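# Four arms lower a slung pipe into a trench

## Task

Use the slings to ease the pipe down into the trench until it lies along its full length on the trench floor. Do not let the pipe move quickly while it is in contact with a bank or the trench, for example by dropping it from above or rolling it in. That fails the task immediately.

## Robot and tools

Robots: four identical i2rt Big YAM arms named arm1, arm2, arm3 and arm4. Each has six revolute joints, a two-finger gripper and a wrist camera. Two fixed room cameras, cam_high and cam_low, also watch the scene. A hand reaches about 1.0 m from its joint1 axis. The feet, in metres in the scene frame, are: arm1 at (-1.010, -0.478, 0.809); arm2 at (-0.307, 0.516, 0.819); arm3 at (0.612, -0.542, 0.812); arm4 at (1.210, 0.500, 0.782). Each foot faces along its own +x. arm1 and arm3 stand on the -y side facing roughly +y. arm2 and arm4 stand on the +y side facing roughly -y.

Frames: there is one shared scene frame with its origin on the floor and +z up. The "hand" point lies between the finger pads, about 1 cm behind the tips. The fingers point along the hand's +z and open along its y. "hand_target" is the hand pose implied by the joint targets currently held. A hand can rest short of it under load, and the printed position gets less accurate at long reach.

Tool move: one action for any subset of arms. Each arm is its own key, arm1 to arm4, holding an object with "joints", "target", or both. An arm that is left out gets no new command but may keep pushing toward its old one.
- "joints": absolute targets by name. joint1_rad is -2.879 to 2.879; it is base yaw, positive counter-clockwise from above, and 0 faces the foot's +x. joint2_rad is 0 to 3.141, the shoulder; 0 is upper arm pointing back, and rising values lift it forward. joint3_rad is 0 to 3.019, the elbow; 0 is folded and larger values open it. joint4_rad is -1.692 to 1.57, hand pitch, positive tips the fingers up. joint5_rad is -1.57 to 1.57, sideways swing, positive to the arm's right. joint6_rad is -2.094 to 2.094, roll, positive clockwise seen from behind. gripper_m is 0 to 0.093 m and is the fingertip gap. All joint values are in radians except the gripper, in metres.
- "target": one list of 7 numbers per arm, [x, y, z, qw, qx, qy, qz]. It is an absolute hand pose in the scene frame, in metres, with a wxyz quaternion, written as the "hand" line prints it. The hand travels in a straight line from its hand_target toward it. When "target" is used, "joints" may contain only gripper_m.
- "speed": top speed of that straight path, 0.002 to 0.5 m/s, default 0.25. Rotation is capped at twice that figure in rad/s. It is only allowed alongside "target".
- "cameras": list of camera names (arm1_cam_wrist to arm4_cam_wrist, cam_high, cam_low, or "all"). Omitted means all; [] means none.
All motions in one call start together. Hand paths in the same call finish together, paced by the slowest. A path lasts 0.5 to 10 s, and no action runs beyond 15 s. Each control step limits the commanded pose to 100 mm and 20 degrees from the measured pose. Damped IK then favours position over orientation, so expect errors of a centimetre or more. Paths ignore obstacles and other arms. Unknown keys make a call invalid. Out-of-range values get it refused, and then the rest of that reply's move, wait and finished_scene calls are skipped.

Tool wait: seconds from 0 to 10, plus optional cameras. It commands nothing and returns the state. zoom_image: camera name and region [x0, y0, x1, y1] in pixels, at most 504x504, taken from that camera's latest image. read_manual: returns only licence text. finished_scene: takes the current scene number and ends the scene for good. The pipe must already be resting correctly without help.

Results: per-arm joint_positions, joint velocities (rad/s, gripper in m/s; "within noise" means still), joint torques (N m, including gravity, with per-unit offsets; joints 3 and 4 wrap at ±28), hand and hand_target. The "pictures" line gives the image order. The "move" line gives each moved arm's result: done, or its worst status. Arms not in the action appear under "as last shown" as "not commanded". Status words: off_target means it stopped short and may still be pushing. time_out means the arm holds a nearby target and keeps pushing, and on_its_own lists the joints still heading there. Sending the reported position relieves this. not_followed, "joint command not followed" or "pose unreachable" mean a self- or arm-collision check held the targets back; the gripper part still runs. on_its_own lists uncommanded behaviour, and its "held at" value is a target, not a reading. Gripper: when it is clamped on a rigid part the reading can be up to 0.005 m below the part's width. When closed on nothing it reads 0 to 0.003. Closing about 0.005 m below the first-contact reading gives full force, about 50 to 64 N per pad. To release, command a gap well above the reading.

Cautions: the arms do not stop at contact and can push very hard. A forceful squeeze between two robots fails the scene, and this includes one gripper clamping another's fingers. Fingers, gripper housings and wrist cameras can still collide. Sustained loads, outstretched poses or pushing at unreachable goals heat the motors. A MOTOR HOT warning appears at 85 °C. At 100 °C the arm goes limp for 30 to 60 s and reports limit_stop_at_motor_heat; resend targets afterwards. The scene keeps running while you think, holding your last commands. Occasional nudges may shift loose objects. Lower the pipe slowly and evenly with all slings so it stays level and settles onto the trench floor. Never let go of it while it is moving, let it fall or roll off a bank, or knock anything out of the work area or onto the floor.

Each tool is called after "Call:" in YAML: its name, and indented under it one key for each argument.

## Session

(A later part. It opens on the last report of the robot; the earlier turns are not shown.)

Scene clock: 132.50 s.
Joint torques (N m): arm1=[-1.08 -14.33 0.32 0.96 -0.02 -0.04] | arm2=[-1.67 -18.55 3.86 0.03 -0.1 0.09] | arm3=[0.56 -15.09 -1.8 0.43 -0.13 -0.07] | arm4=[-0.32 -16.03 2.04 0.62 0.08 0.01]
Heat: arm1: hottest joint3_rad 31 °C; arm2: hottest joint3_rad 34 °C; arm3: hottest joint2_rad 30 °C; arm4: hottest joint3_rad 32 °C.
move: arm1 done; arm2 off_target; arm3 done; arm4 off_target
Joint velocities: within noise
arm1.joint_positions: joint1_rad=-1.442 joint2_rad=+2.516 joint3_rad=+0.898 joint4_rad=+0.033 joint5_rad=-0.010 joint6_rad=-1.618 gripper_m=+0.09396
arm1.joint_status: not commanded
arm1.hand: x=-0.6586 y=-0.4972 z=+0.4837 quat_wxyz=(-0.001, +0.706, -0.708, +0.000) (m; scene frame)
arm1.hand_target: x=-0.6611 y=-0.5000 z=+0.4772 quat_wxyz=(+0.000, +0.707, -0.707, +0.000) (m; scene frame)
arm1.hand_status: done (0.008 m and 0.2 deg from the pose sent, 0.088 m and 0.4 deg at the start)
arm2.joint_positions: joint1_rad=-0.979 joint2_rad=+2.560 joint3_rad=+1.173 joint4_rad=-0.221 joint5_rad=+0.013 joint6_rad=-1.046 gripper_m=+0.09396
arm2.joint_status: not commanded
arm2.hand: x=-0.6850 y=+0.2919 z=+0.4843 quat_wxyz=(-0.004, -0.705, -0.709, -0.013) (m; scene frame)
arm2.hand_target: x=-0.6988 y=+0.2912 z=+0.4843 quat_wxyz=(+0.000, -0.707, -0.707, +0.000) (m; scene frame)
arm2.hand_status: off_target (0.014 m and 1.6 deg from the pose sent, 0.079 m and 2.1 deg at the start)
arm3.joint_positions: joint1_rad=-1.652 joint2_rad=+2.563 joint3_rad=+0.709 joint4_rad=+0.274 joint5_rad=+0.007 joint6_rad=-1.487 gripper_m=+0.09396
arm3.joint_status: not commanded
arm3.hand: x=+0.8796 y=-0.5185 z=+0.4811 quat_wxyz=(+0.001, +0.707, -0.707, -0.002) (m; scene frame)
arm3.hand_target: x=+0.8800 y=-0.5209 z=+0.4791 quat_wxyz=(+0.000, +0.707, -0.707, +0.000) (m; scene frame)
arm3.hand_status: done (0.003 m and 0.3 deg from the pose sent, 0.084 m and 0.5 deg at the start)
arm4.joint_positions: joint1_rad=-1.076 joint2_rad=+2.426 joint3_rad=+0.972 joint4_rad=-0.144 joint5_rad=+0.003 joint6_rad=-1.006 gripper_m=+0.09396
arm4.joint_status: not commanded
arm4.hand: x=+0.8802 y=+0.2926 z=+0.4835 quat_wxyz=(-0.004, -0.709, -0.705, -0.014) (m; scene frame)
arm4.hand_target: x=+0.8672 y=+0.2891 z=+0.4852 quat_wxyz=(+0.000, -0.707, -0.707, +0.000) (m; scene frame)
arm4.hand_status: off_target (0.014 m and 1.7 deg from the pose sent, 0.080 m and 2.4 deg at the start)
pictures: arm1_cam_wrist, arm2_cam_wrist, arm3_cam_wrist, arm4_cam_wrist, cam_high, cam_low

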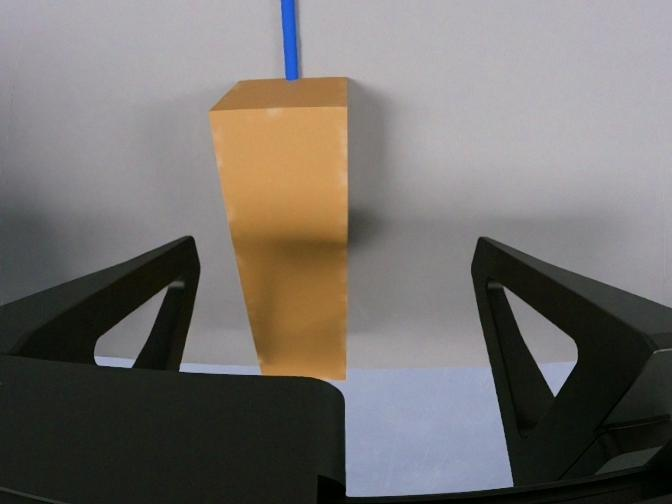

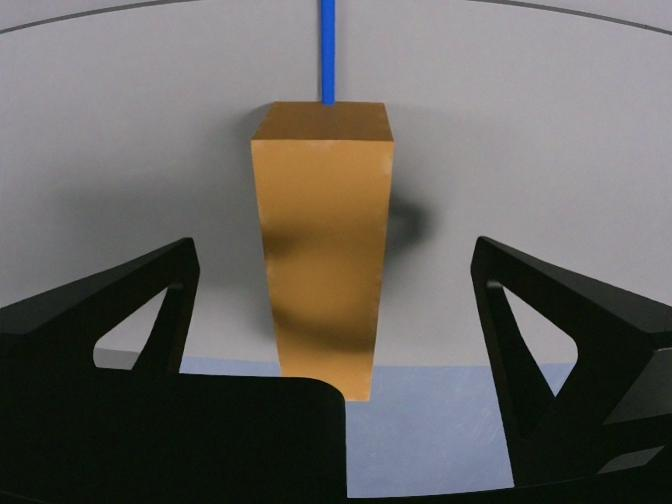

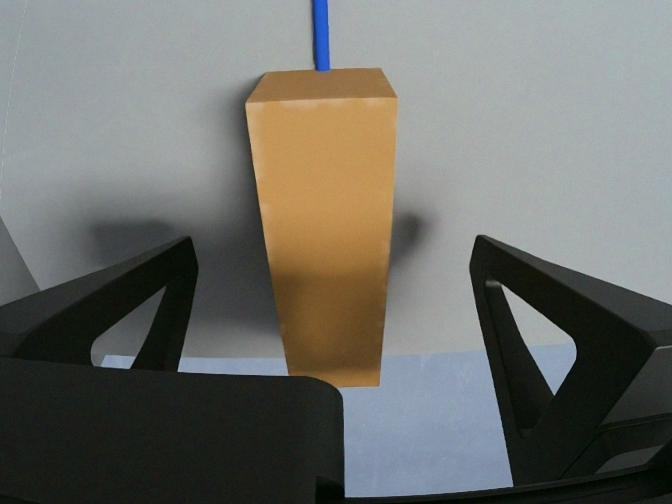

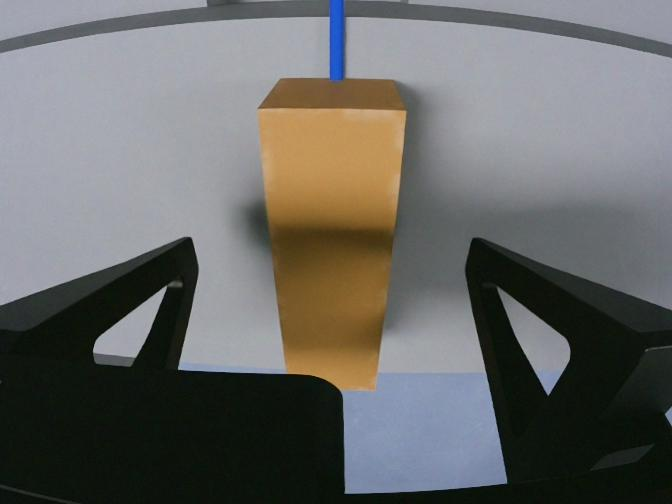

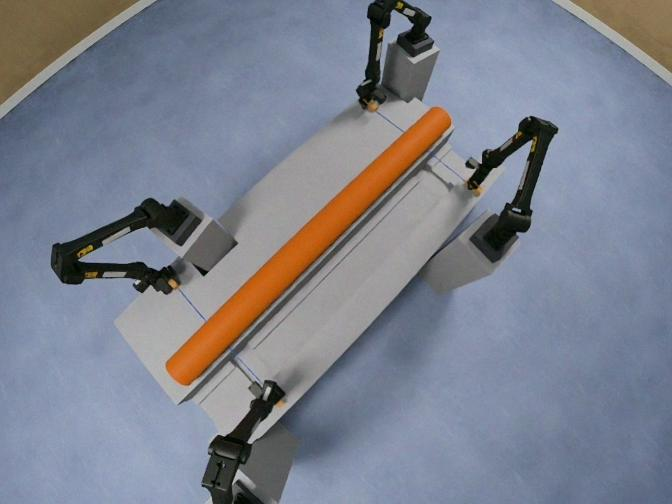

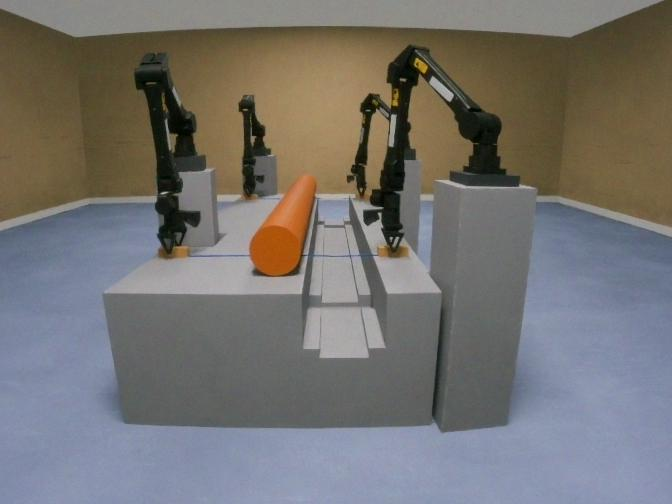

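Call:
move:
  arm1: {"target": [-0.675, -0.500, 0.474, 0.0, -0.7071, 0.7071, 0.0], "speed": 0.12, "joints": {"gripper_m": 0.06}}
  arm2: {"joints": {"gripper_m": 0.02}}
  arm3: {"joints": {"gripper_m": 0.02}}
  arm4: {"joints": {"gripper_m": 0.02}}

Call:
move:
  arm1: {"joints": {"gripper_m": 0.02}}

Scene clock: 136.97 s.
Joint torques (N m): arm1=[-0.62 -13.63 -0.57 1.01 -0.01 -0.12] | arm2=[-1.61 -18.55 3.79 -0.02 -0.08 0.07] | arm3=[0.79 -15.09 -1.84 0.39 -0.13 -0.05] | arm4=[-0.38 -16.03 2.06 0.59 0.07 0.01]
Heat: arm1: hottest joint2_rad 31 °C; arm2: hottest joint2_rad 33 °C; arm3: hottest joint2_rad 30 °C; arm4: hottest joint3_rad 32 °C.
move: arm1 off_target; arm2 off_target; arm3 off_target; arm4 off_target
Joint velocities: within noise
arm1.joint_positions: joint1_rad=-1.442 joint2_rad=+2.517 joint3_rad=+0.879 joint4_rad=+0.074 joint5_rad=-0.010 joint6_rad=-1.621 gripper_m=+0.06010
arm1.joint_status: all done
arm1.hand: x=-0.6611 y=-0.4970 z=+0.4837 quat_wxyz=(-0.008, +0.707, -0.707, +0.007) (m; scene frame)
arm1.hand_target: x=-0.6750 y=-0.4998 z=+0.4746 quat_wxyz=(+0.000, +0.707, -0.707, +0.000) (m; scene frame)
arm1.hand_status: off_target (0.017 m and 1.2 deg from the pose sent, 0.019 m and 0.2 deg at the start)
arm2.joint_positions: joint1_rad=-0.979 joint2_rad=+2.560 joint3_rad=+1.173 joint4_rad=-0.220 joint5_rad=+0.013 joint6_rad=-1.047 gripper_m=+0.03378
arm2.joint_status: gripper_m off_target (ended at +0.03382, target +0.02000)
arm2.hand: x=-0.6853 y=+0.2917 z=+0.4843 quat_wxyz=(-0.004, -0.704, -0.710, -0.012) (m; scene frame)
arm2.hand_target: x=-0.6988 y=+0.2912 z=+0.4843 quat_wxyz=(+0.000, -0.707, -0.707, +0.000) (m; scene frame)
arm2.hand_status: not commanded
arm3.joint_positions: joint1_rad=-1.652 joint2_rad=+2.563 joint3_rad=+0.709 joint4_rad=+0.275 joint5_rad=+0.007 joint6_rad=-1.489 gripper_m=+0.03417
arm3.joint_status: gripper_m off_target (ended at +0.03420, target +0.02000)
arm3.hand: x=+0.8798 y=-0.5185 z=+0.4811 quat_wxyz=(+0.001, +0.708, -0.706, -0.002) (m; scene frame)
arm3.hand_target: x=+0.8800 y=-0.5209 z=+0.4791 quat_wxyz=(+0.000, +0.707, -0.707, +0.000) (m; scene frame)
arm3.hand_status: not commanded
arm4.joint_positions: joint1_rad=-1.076 joint2_rad=+2.426 joint3_rad=+0.972 joint4_rad=-0.143 joint5_rad=+0.003 joint6_rad=-1.007 gripper_m=+0.03417
arm4.joint_status: gripper_m off_target (ended at +0.03420, target +0.02000)
arm4.hand: x=+0.8801 y=+0.2925 z=+0.4835 quat_wxyz=(-0.004, -0.708, -0.706, -0.014) (m; scene frame)
arm4.hand_target: x=+0.8672 y=+0.2891 z=+0.4852 quat_wxyz=(+0.000, -0.707, -0.707, +0.000) (m; scene frame)
arm4.hand_status: not commanded
pictures: arm1_cam_wrist, arm2_cam_wrist, arm3_cam_wrist, arm4_cam_wrist, cam_high, cam_low

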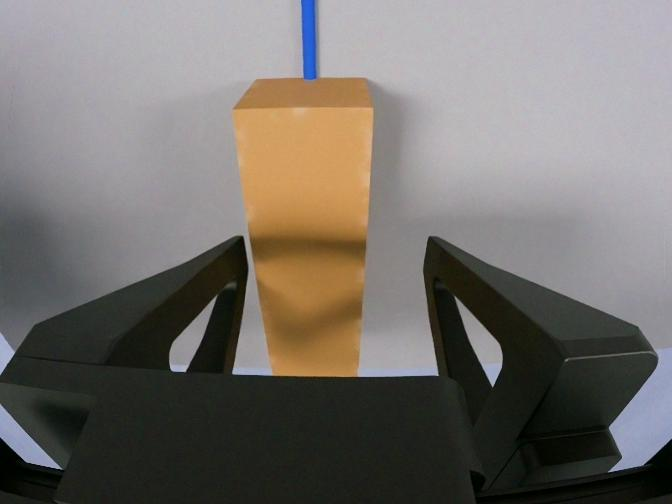

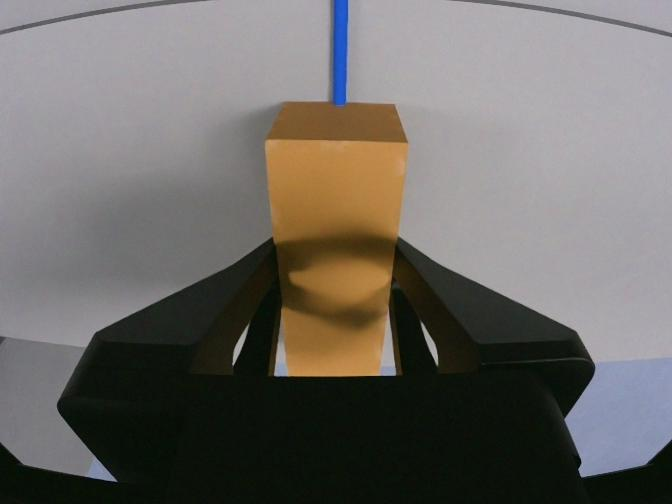

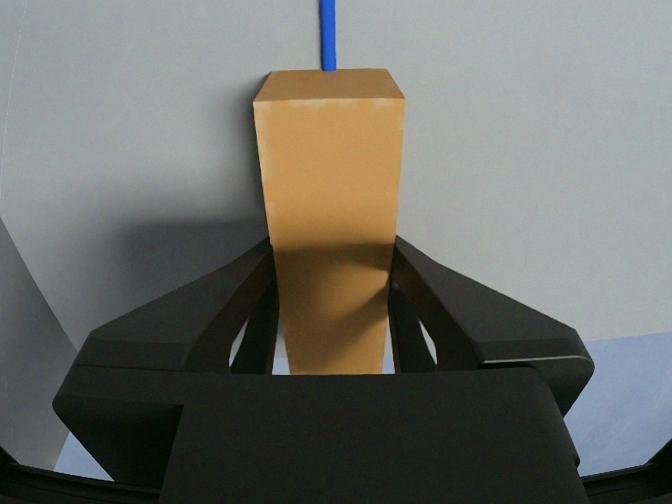

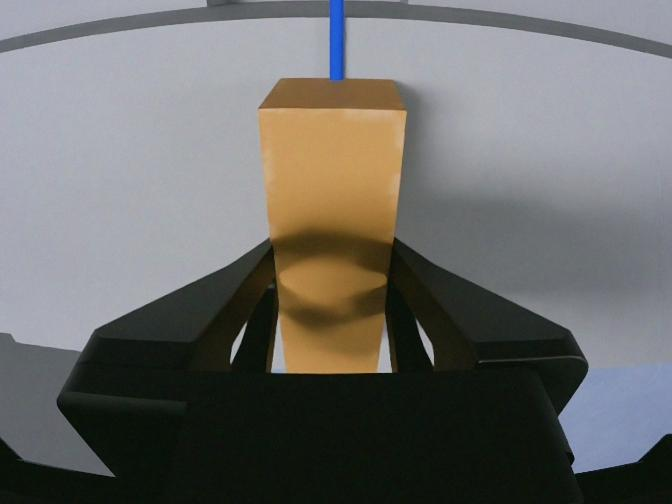

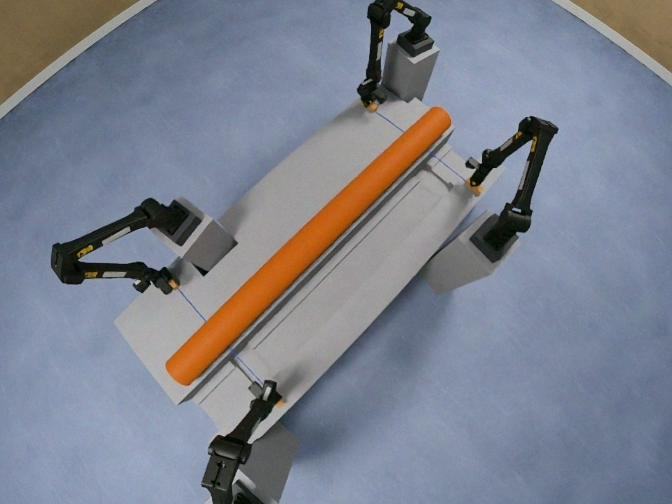

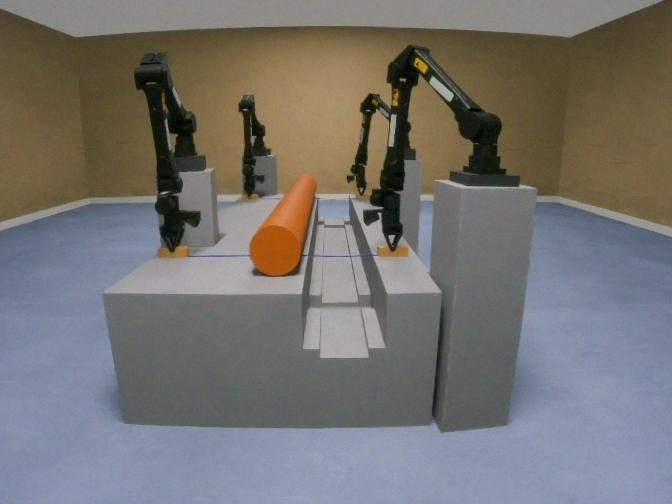

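Scene clock: 137.53 s.
Joint torques (N m): arm1=[-1.14 -14.1 -0.61 1.06 -0.03 -0.09] | arm2=[-1.55 -18.55 3.75 -0.01 -0.09 0.07] | arm3=[0.56 -15.21 -1.78 0.35 -0.14 -0.05] | arm4=[-0.32 -16.03 2.07 0.62 0.08 0.01]
Heat: arm1: hottest joint2_rad 31 °C; arm2: hottest joint3_rad 33 °C; arm3: hottest joint2_rad 30 °C; arm4: hottest joint3_rad 32 °C.
move: arm1 off_target
Joint velocities: within noise
arm1.joint_positions: joint1_rad=-1.442 joint2_rad=+2.517 joint3_rad=+0.877 joint4_rad=+0.075 joint5_rad=-0.010 joint6_rad=-1.621 gripper_m=+0.03269
arm1.joint_status: gripper_m off_target (ended at +0.03272, target +0.02000)
arm1.hand: x=-0.6626 y=-0.4970 z=+0.4836 quat_wxyz=(-0.007, +0.707, -0.707, +0.007) (m; scene frame)
arm1.hand_target: x=-0.6751 y=-0.4997 z=+0.4746 quat_wxyz=(+0.000, +0.707, -0.707, +0.000) (m; scene frame)
arm1.hand_status: not commanded
arm2, arm3, arm4: as last shown
pictures: arm1_cam_wrist, arm2_cam_wrist, arm3_cam_wrist, arm4_cam_wrist, cam_high, cam_low

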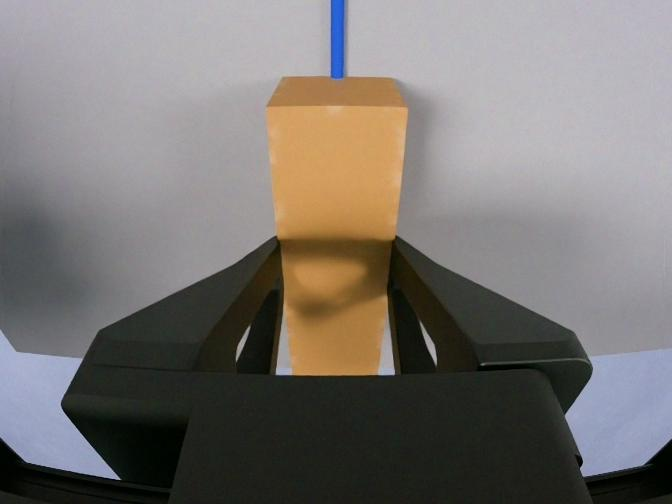

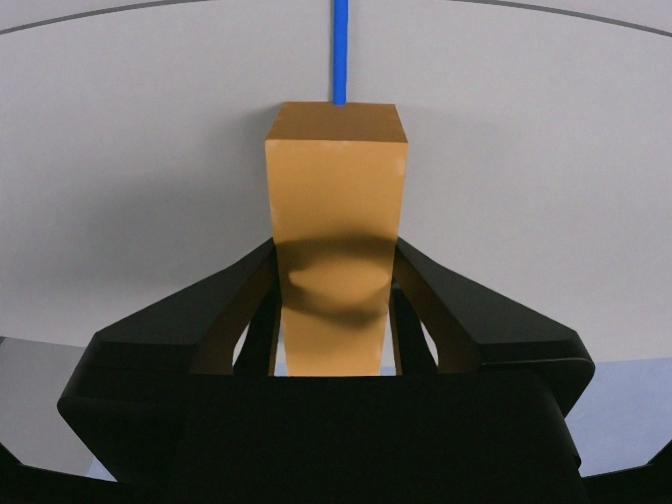

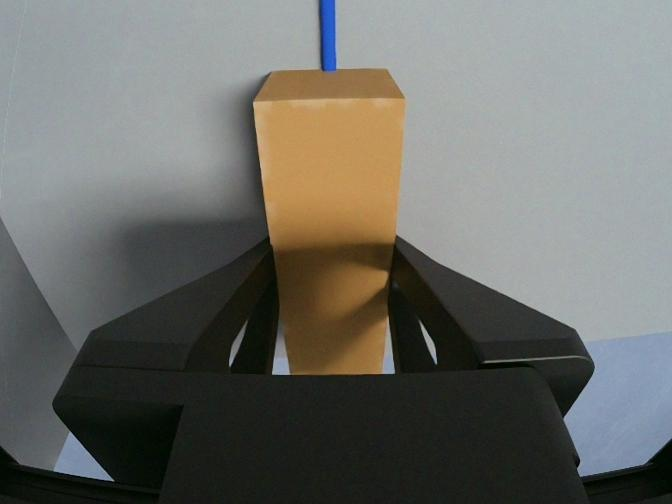

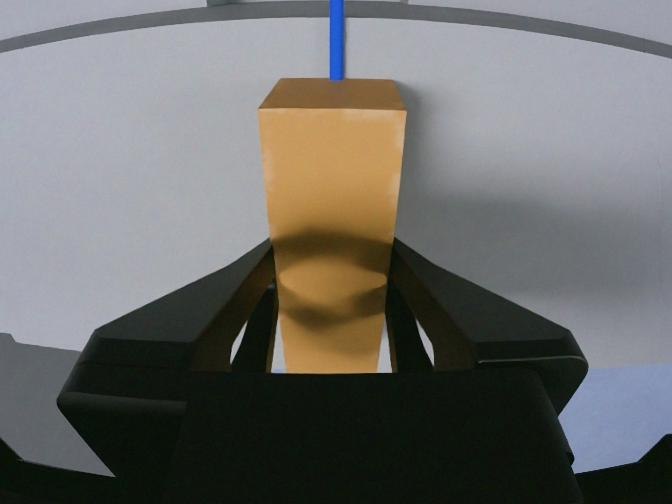

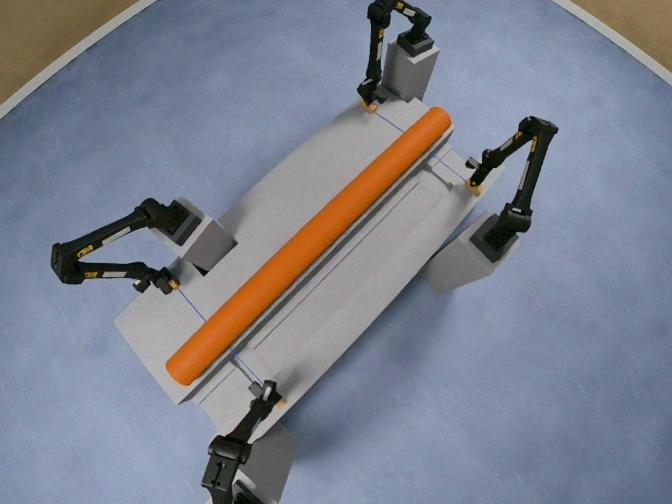

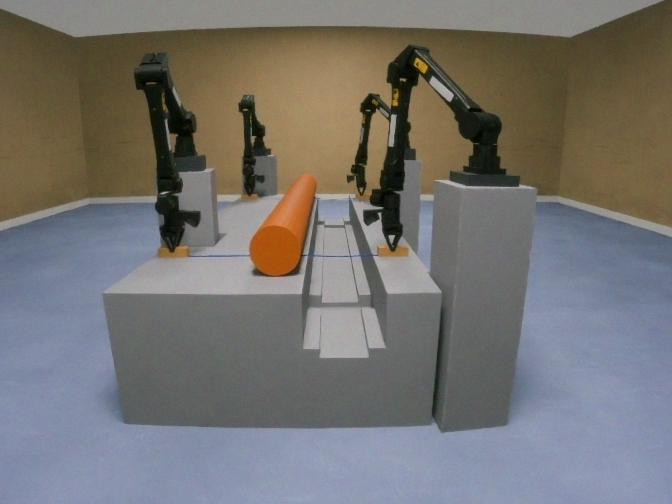

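Call:
move:
  arm1: {"target": [-0.672, -0.270, 0.78, 0.0, -0.7071, 0.7071, 0.0], "speed": 0.12}
  arm2: {"target": [-0.699, 0.070, 0.78, 0.0, 0.7071, 0.7071, 0.0], "speed": 0.12}
  arm3: {"target": [0.880, -0.270, 0.78, 0.0, -0.7071, 0.7071, 0.0], "speed": 0.12}
  arm4: {"target": [0.867, 0.070, 0.78, 0.0, 0.7071, 0.7071, 0.0], "speed": 0.12}

Call:
zoom_image:
  camera: "cam_low"
  region: [120, 150, 460, 320]

Scene clock: 161.13 s.
Joint torques (N m): arm1=[0.09 -15.27 8.28 -0.09 -0.12 0.05] | arm2=[0.32 -22.95 12.25 -0.98 -0.17 0.25] | arm3=[1.55 -16.09 7.1 -0.39 -0.28 0.09] | arm4=[0.73 -20.66 9.84 -0.36 0.08 0.3]
Heat: arm1: hottest joint2_rad 31 °C; arm2: hottest joint2_rad 32 °C; arm3: hottest joint2_rad 30 °C; arm4: hottest joint3_rad 31 °C.
move: arm1 off_target; arm2 off_target; arm3 off_target; arm4 off_target
Joint velocities: within noise
arm1.joint_positions: joint1_rad=-0.849 joint2_rad=+1.728 joint3_rad=+0.839 joint4_rad=-0.733 joint5_rad=-0.015 joint6_rad=-1.031 gripper_m=+0.03269
arm1.joint_status: not commanded
arm1.hand: x=-0.6886 y=-0.2822 z=+0.7635 quat_wxyz=(+0.021, +0.708, -0.706, -0.005) (m; scene frame)
arm1.hand_target: x=-0.6725 y=-0.2703 z=+0.7801 quat_wxyz=(+0.000, +0.707, -0.707, +0.000) (m; scene frame)
arm1.hand_status: off_target (0.026 m and 2.5 deg from the pose sent, 0.373 m and 1.1 deg at the start)
arm2.joint_positions: joint1_rad=-0.668 joint2_rad=+2.148 joint3_rad=+1.484 joint4_rad=-0.970 joint5_rad=+0.010 joint6_rad=-0.726 gripper_m=+0.03378
arm2.joint_status: not commanded
arm2.hand: x=-0.6890 y=+0.0910 z=+0.7575 quat_wxyz=(+0.001, -0.708, -0.706, -0.025) (m; scene frame)
arm2.hand_target: x=-0.6982 y=+0.0706 z=+0.7806 quat_wxyz=(+0.000, -0.707, -0.707, +0.000) (m; scene frame)
arm2.hand_status: off_target (0.032 m and 2.8 deg from the pose sent, 0.370 m and 1.6 deg at the start)
arm3.joint_positions: joint1_rad=-0.944 joint2_rad=+1.702 joint3_rad=+0.803 joint4_rad=-0.716 joint5_rad=+0.006 joint6_rad=-0.782 gripper_m=+0.03417
arm3.joint_status: not commanded
arm3.hand: x=+0.8701 y=-0.2829 z=+0.7679 quat_wxyz=(+0.017, +0.708, -0.706, +0.001) (m; scene frame)
arm3.hand_target: x=+0.8798 y=-0.2702 z=+0.7802 quat_wxyz=(+0.000, +0.707, -0.707, +0.000) (m; scene frame)
arm3.hand_status: off_target (0.020 m and 2.0 deg from the pose sent, 0.389 m and 0.3 deg at the start)
arm4.joint_positions: joint1_rad=-0.744 joint2_rad=+1.989 joint3_rad=+1.331 joint4_rad=-0.976 joint5_rad=+0.003 joint6_rad=-0.685 gripper_m=+0.03417
arm4.joint_status: not commanded
arm4.hand: x=+0.8801 y=+0.0917 z=+0.7517 quat_wxyz=(+0.002, -0.704, -0.709, -0.032) (m; scene frame)
arm4.hand_target: x=+0.8679 y=+0.0711 z=+0.7805 quat_wxyz=(+0.000, -0.707, -0.707, +0.000) (m; scene frame)
arm4.hand_status: off_target (0.038 m and 3.7 deg from the pose sent, 0.371 m and 1.7 deg at the start)
pictures: arm1_cam_wrist, arm2_cam_wrist, arm3_cam_wrist, arm4_cam_wrist, cam_high, cam_low

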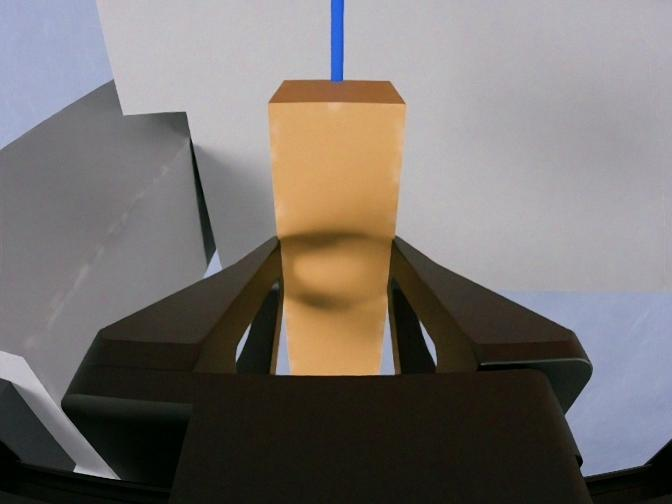

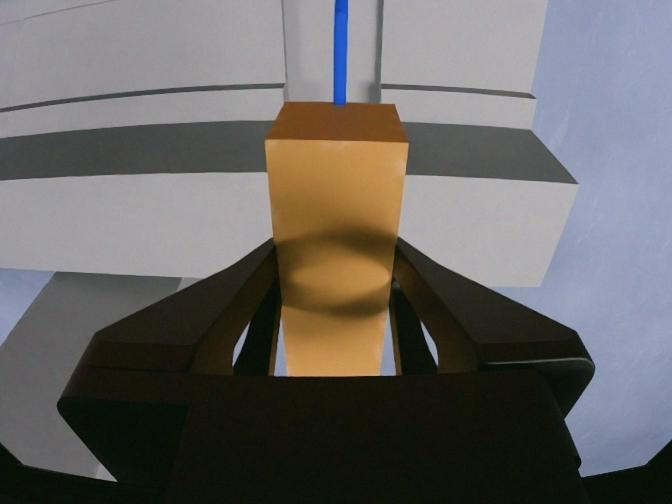

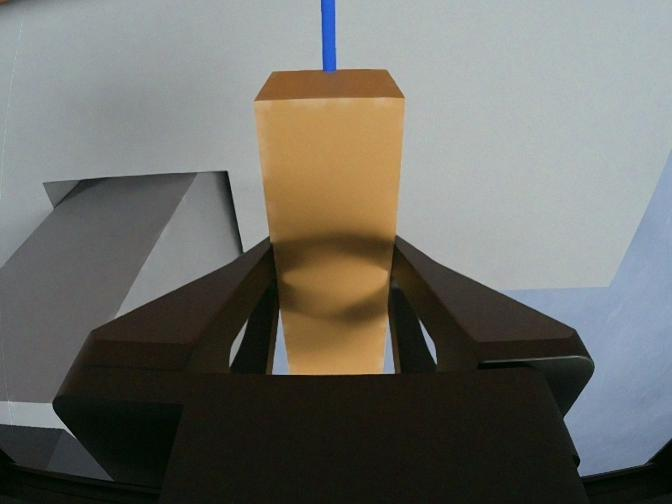

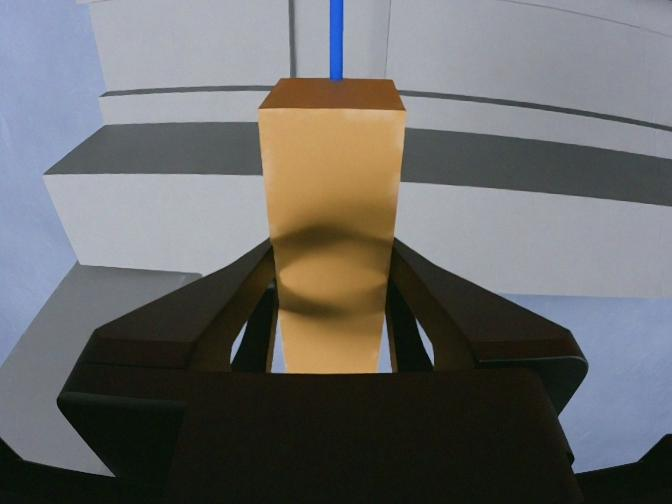

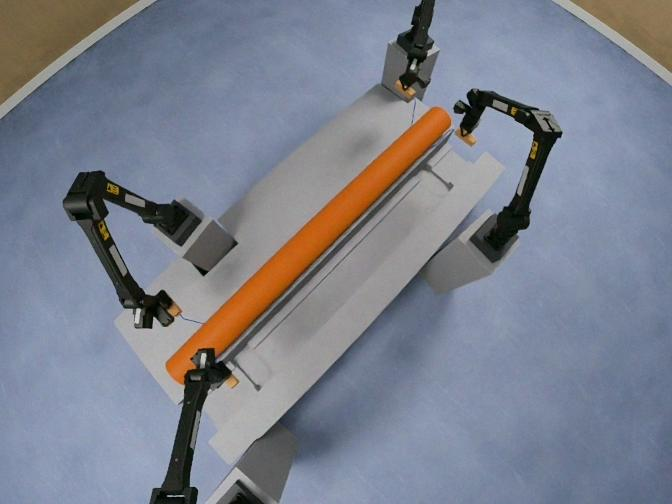

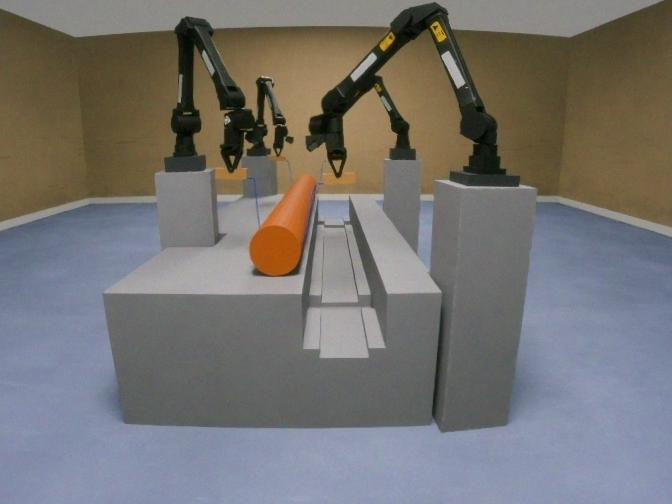

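Scaled by 1.482.

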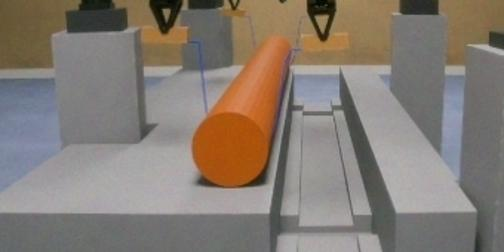

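Call:
move:
  arm1: {"target": [-0.665, -0.258, 0.848, 0.0, -0.7071, 0.7071, 0.0], "speed": 0.06}
  arm2: {"target": [-0.698, 0.050, 0.855, 0.0, 0.7071, 0.7071, 0.0], "speed": 0.06}
  arm3: {"target": [0.888, -0.257, 0.843, 0.0, -0.7071, 0.7071, 0.0], "speed": 0.06}
  arm4: {"target": [0.868, 0.050, 0.860, 0.0, 0.7071, 0.7071, 0.0], "speed": 0.06}

Call:
zoom_image:
  camera: "cam_low"
  region: [120, 120, 460, 320]

Scene clock: 169.87 s.
Joint torques (N m): arm1=[-0.26 -19.31 10.91 -1.26 -0.07 -0.08] | arm2=[-0.09 -27.99 16.08 -1.91 -0.2 0.08] | arm3=[1.49 -21.42 10.06 -1.13 -0.38 -0.01] | arm4=[0.73 -26.46 13.07 -1.29 -0.06 0.19]
Heat: arm1: hottest joint2_rad 31 °C; arm2: hottest joint3_rad 34 °C; arm3: hottest joint2_rad 30 °C; arm4: hottest joint3_rad 33 °C.
move: arm1 off_target; arm2 off_target; arm3 off_target; arm4 off_target
Joint velocities: within noise
arm1.joint_positions: joint1_rad=-0.829 joint2_rad=+1.681 joint3_rad=+0.898 joint4_rad=-0.895 joint5_rad=-0.015 joint6_rad=-1.006 gripper_m=+0.03269
arm1.joint_status: not commanded
arm1.hand: x=-0.6942 y=-0.2761 z=+0.7968 quat_wxyz=(+0.049, +0.705, -0.707, -0.011) (m; scene frame)
arm1.hand_target: x=-0.6673 y=-0.2595 z=+0.8461 quat_wxyz=(+0.000, +0.707, -0.707, +0.000) (m; scene frame)
arm1.hand_status: off_target (0.062 m and 5.8 deg from the pose sent, 0.091 m and 2.5 deg at the start)
arm2.joint_positions: joint1_rad=-0.639 joint2_rad=+2.131 joint3_rad=+1.544 joint4_rad=-1.121 joint5_rad=+0.010 joint6_rad=-0.694 gripper_m=+0.03379
arm2.joint_status: not commanded
arm2.hand: x=-0.6730 y=+0.0847 z=+0.7878 quat_wxyz=(+0.006, -0.708, -0.704, -0.061) (m; scene frame)
arm2.hand_target: x=-0.6946 y=+0.0541 z=+0.8552 quat_wxyz=(+0.000, -0.707, -0.707, +0.000) (m; scene frame)
arm2.hand_status: off_target (0.080 m and 7.0 deg from the pose sent, 0.106 m and 2.9 deg at the start)
arm3.joint_positions: joint1_rad=-0.936 joint2_rad=+1.660 joint3_rad=+0.861 joint4_rad=-0.895 joint5_rad=+0.009 joint6_rad=-0.764 gripper_m=+0.03417
arm3.joint_status: not commanded
arm3.hand: x=+0.8639 y=-0.2856 z=+0.7993 quat_wxyz=(+0.057, +0.704, -0.708, +0.003) (m; scene frame)
arm3.hand_target: x=+0.8862 y=-0.2589 z=+0.8423 quat_wxyz=(+0.000, +0.707, -0.707, +0.000) (m; scene frame)
arm3.hand_status: off_target (0.058 m and 6.5 deg from the pose sent, 0.081 m and 2.0 deg at the start)
arm4.joint_positions: joint1_rad=-0.717 joint2_rad=+1.978 joint3_rad=+1.413 joint4_rad=-1.146 joint5_rad=+0.007 joint6_rad=-0.649 gripper_m=+0.03418
arm4.joint_status: not commanded
arm4.hand: x=+0.8918 y=+0.0851 z=+0.7849 quat_wxyz=(+0.011, -0.706, -0.705, -0.069) (m; scene frame)
arm4.hand_target: x=+0.8718 y=+0.0549 z=+0.8595 quat_wxyz=(+0.000, -0.707, -0.707, +0.000) (m; scene frame)
arm4.hand_status: off_target (0.086 m and 8.1 deg from the pose sent, 0.117 m and 3.7 deg at the start)
pictures: arm1_cam_wrist, arm2_cam_wrist, arm3_cam_wrist, arm4_cam_wrist, cam_high, cam_low

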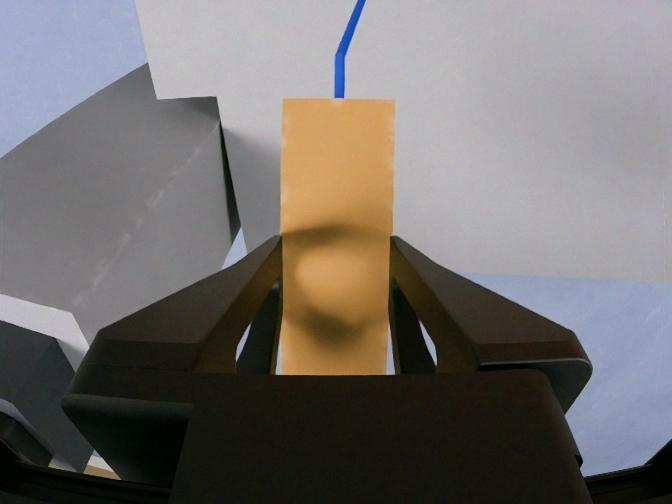

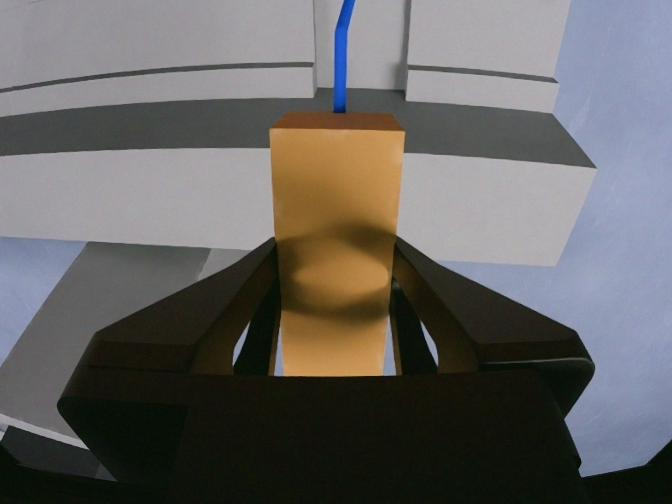

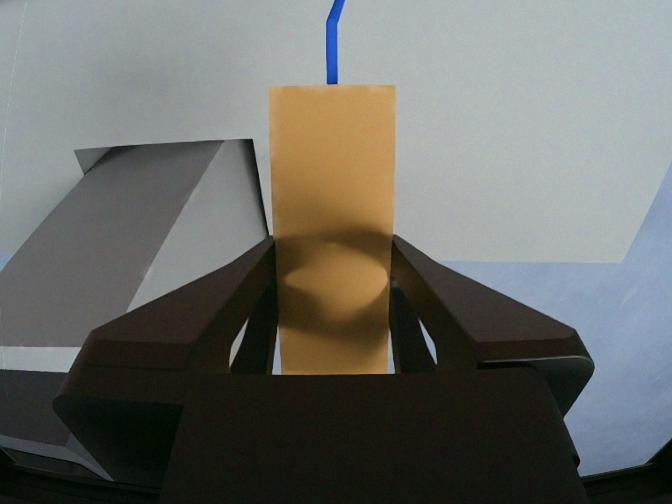

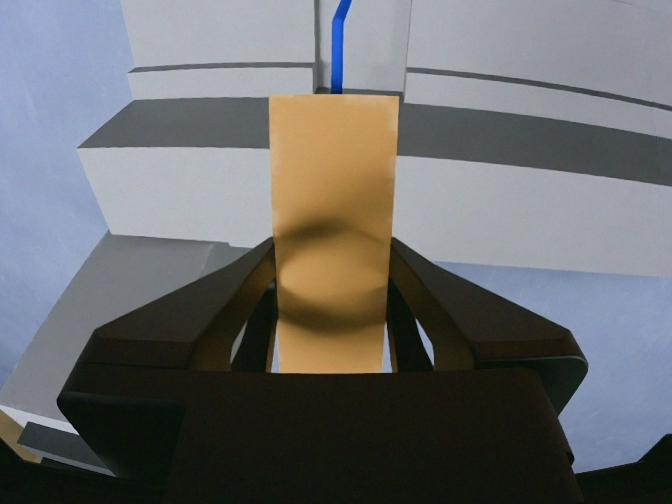

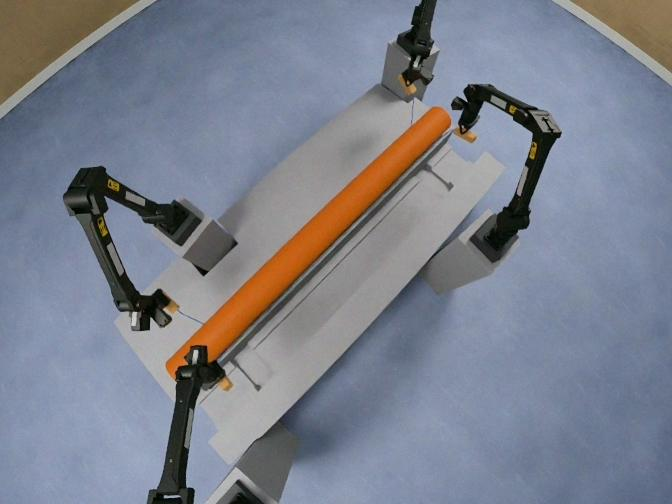

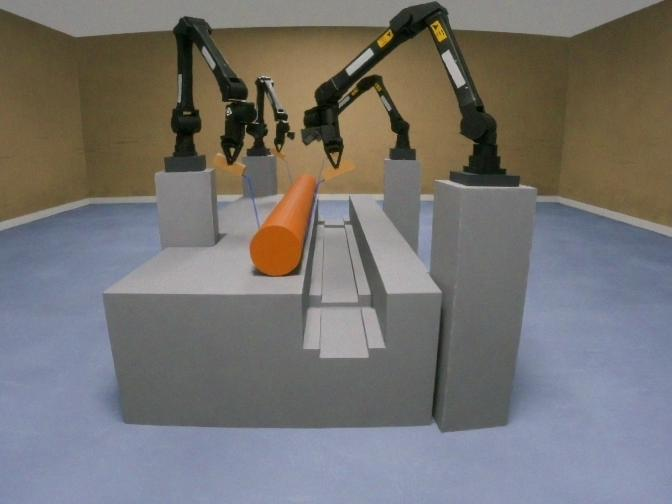

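Scaled by 1.482.

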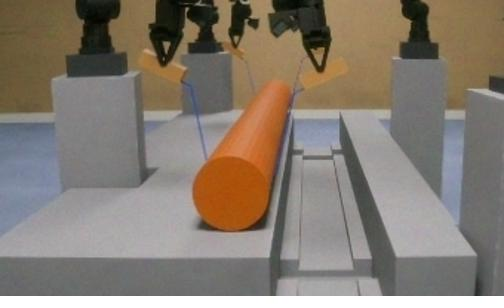

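Call:
move:
  arm1: {"target": [-0.660, -0.250, 0.895, 0.0, -0.7071, 0.7071, 0.0], "speed": 0.05}
  arm2: {"target": [-0.698, 0.040, 0.905, 0.0, 0.7071, 0.7071, 0.0], "speed": 0.05}
  arm3: {"target": [0.890, -0.250, 0.893, 0.0, -0.7071, 0.7071, 0.0], "speed": 0.05}
  arm4: {"target": [0.868, 0.040, 0.910, 0.0, 0.7071, 0.7071, 0.0], "speed": 0.05}

Call:
zoom_image:
  camera: "cam_low"
  region: [120, 120, 460, 320]

Scene clock: 176.30 s.
Joint torques (N m): arm1=[-0.03 -21.3 12.77 -1.76 0.02 -0.05] | arm2=[-0.62 -31.33 16.13 -2.58 -0.18 0.08] | arm3=[1.26 -23.53 11.43 -1.91 -0.33 -0.05] | arm4=[0.67 -29.27 12.51 -1.61 -0.1 0.1]
Heat: arm1: hottest joint3_rad 33 °C; arm2: hottest joint3_rad 36 °C; arm3: hottest joint2_rad 31 °C; arm4: hottest joint3_rad 33 °C.
move: arm1 off_target; arm2 off_target; arm3 off_target; arm4 off_target
Joint velocities: within noise
arm1.joint_positions: joint1_rad=-0.819 joint2_rad=+1.636 joint3_rad=+0.966 joint4_rad=-1.020 joint5_rad=-0.017 joint6_rad=-0.997 gripper_m=+0.03269
arm1.joint_status: not commanded
arm1.hand: x=-0.6893 y=-0.2673 z=+0.8339 quat_wxyz=(+0.055, +0.705, -0.707, -0.013) (m; scene frame)
arm1.hand_target: x=-0.6631 y=-0.2519 z=+0.8927 quat_wxyz=(-0.001, +0.707, -0.707, +0.000) (m; scene frame)
arm1.hand_status: off_target (0.070 m and 6.5 deg from the pose sent, 0.107 m and 5.8 deg at the start)
arm2.joint_positions: joint1_rad=-0.628 joint2_rad=+2.131 joint3_rad=+1.562 joint4_rad=-1.159 joint5_rad=+0.010 joint6_rad=-0.680 gripper_m=+0.03379
arm2.joint_status: not commanded
arm2.hand: x=-0.6673 y=+0.0818 z=+0.7942 quat_wxyz=(+0.008, -0.708, -0.702, -0.071) (m; scene frame)
arm2.hand_target: x=-0.6879 y=+0.0530 z=+0.8828 quat_wxyz=(+0.000, -0.707, -0.707, +0.001) (m; scene frame)
arm2.hand_status: off_target (0.122 m and 8.2 deg from the pose sent, 0.128 m and 7.0 deg at the start; pose on its path clipped on 34 of 49 steps)
arm3.joint_positions: joint1_rad=-0.922 joint2_rad=+1.618 joint3_rad=+0.927 joint4_rad=-1.016 joint5_rad=+0.008 joint6_rad=-0.751 gripper_m=+0.03421
arm3.joint_status: not commanded
arm3.hand: x=+0.8664 y=-0.2760 z=+0.8339 quat_wxyz=(+0.063, +0.704, -0.708, +0.004) (m; scene frame)
arm3.hand_target: x=+0.8876 y=-0.2526 z=+0.8907 quat_wxyz=(+0.000, +0.707, -0.707, +0.000) (m; scene frame)
arm3.hand_status: off_target (0.069 m and 7.3 deg from the pose sent, 0.104 m and 6.5 deg at the start)
arm4.joint_positions: joint1_rad=-0.707 joint2_rad=+1.978 joint3_rad=+1.413 joint4_rad=-1.162 joint5_rad=+0.009 joint6_rad=-0.634 gripper_m=+0.03420
arm4.joint_status: not commanded
arm4.hand: x=+0.8979 y=+0.0854 z=+0.7855 quat_wxyz=(+0.013, -0.707, -0.703, -0.077) (m; scene frame)
arm4.hand_target: x=+0.8800 y=+0.0578 z=+0.8742 quat_wxyz=(+0.000, -0.707, -0.707, +0.000) (m; scene frame)
arm4.hand_status: off_target (0.136 m and 9.0 deg from the pose sent, 0.135 m and 8.1 deg at the start; pose on its path clipped on 39 of 49 steps)
pictures: arm1_cam_wrist, arm2_cam_wrist, arm3_cam_wrist, arm4_cam_wrist, cam_high, cam_low

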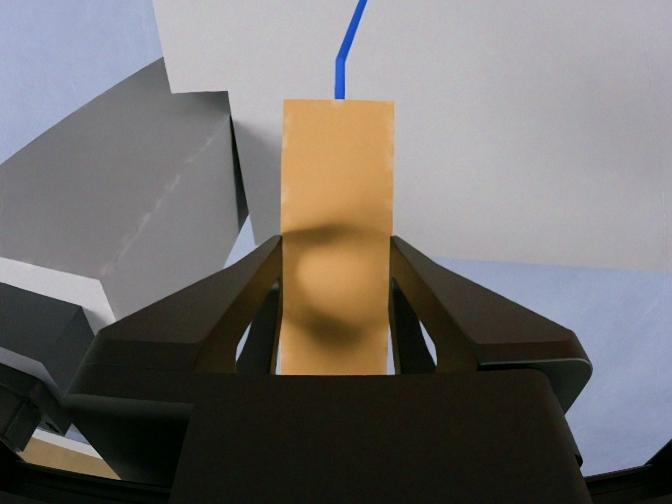

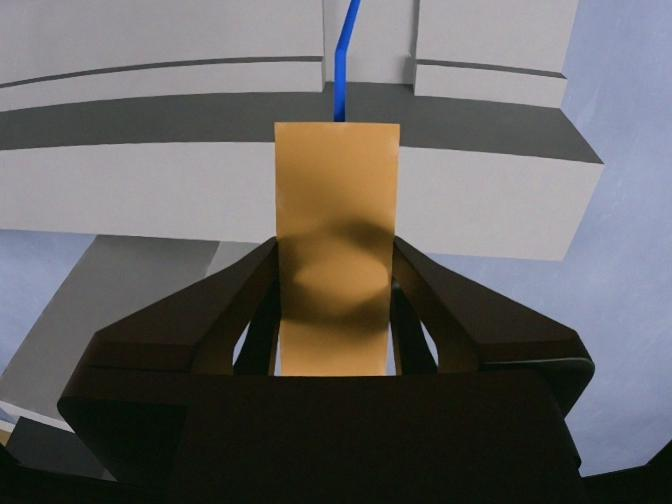

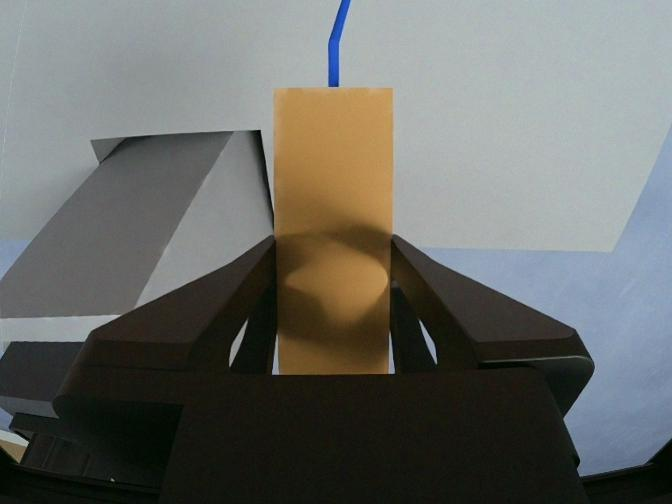

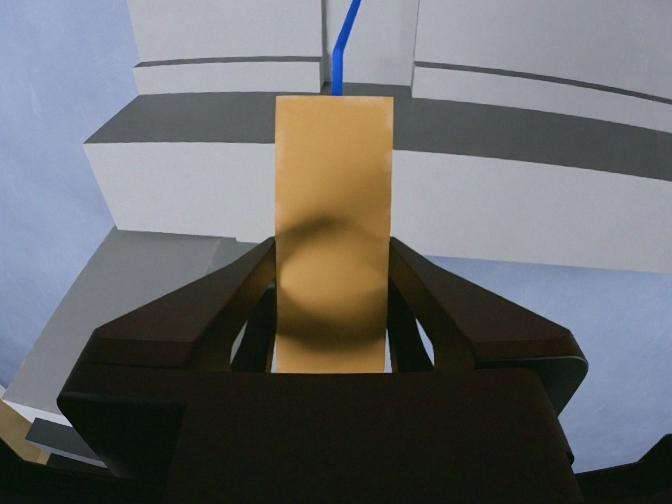

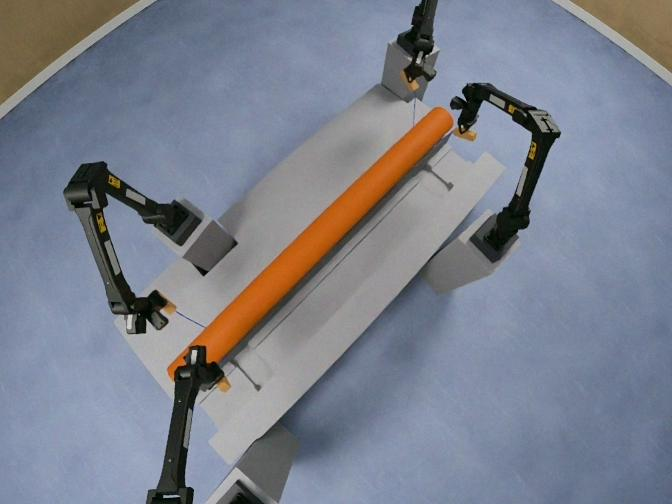

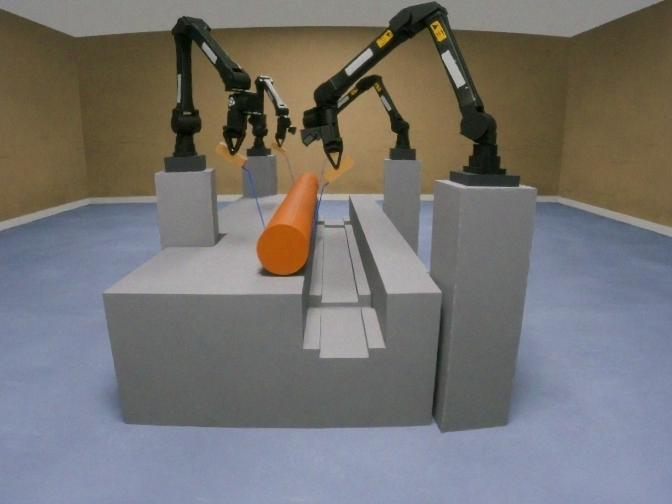

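Scaled by 1.482.

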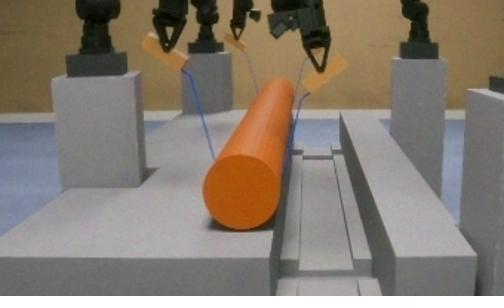

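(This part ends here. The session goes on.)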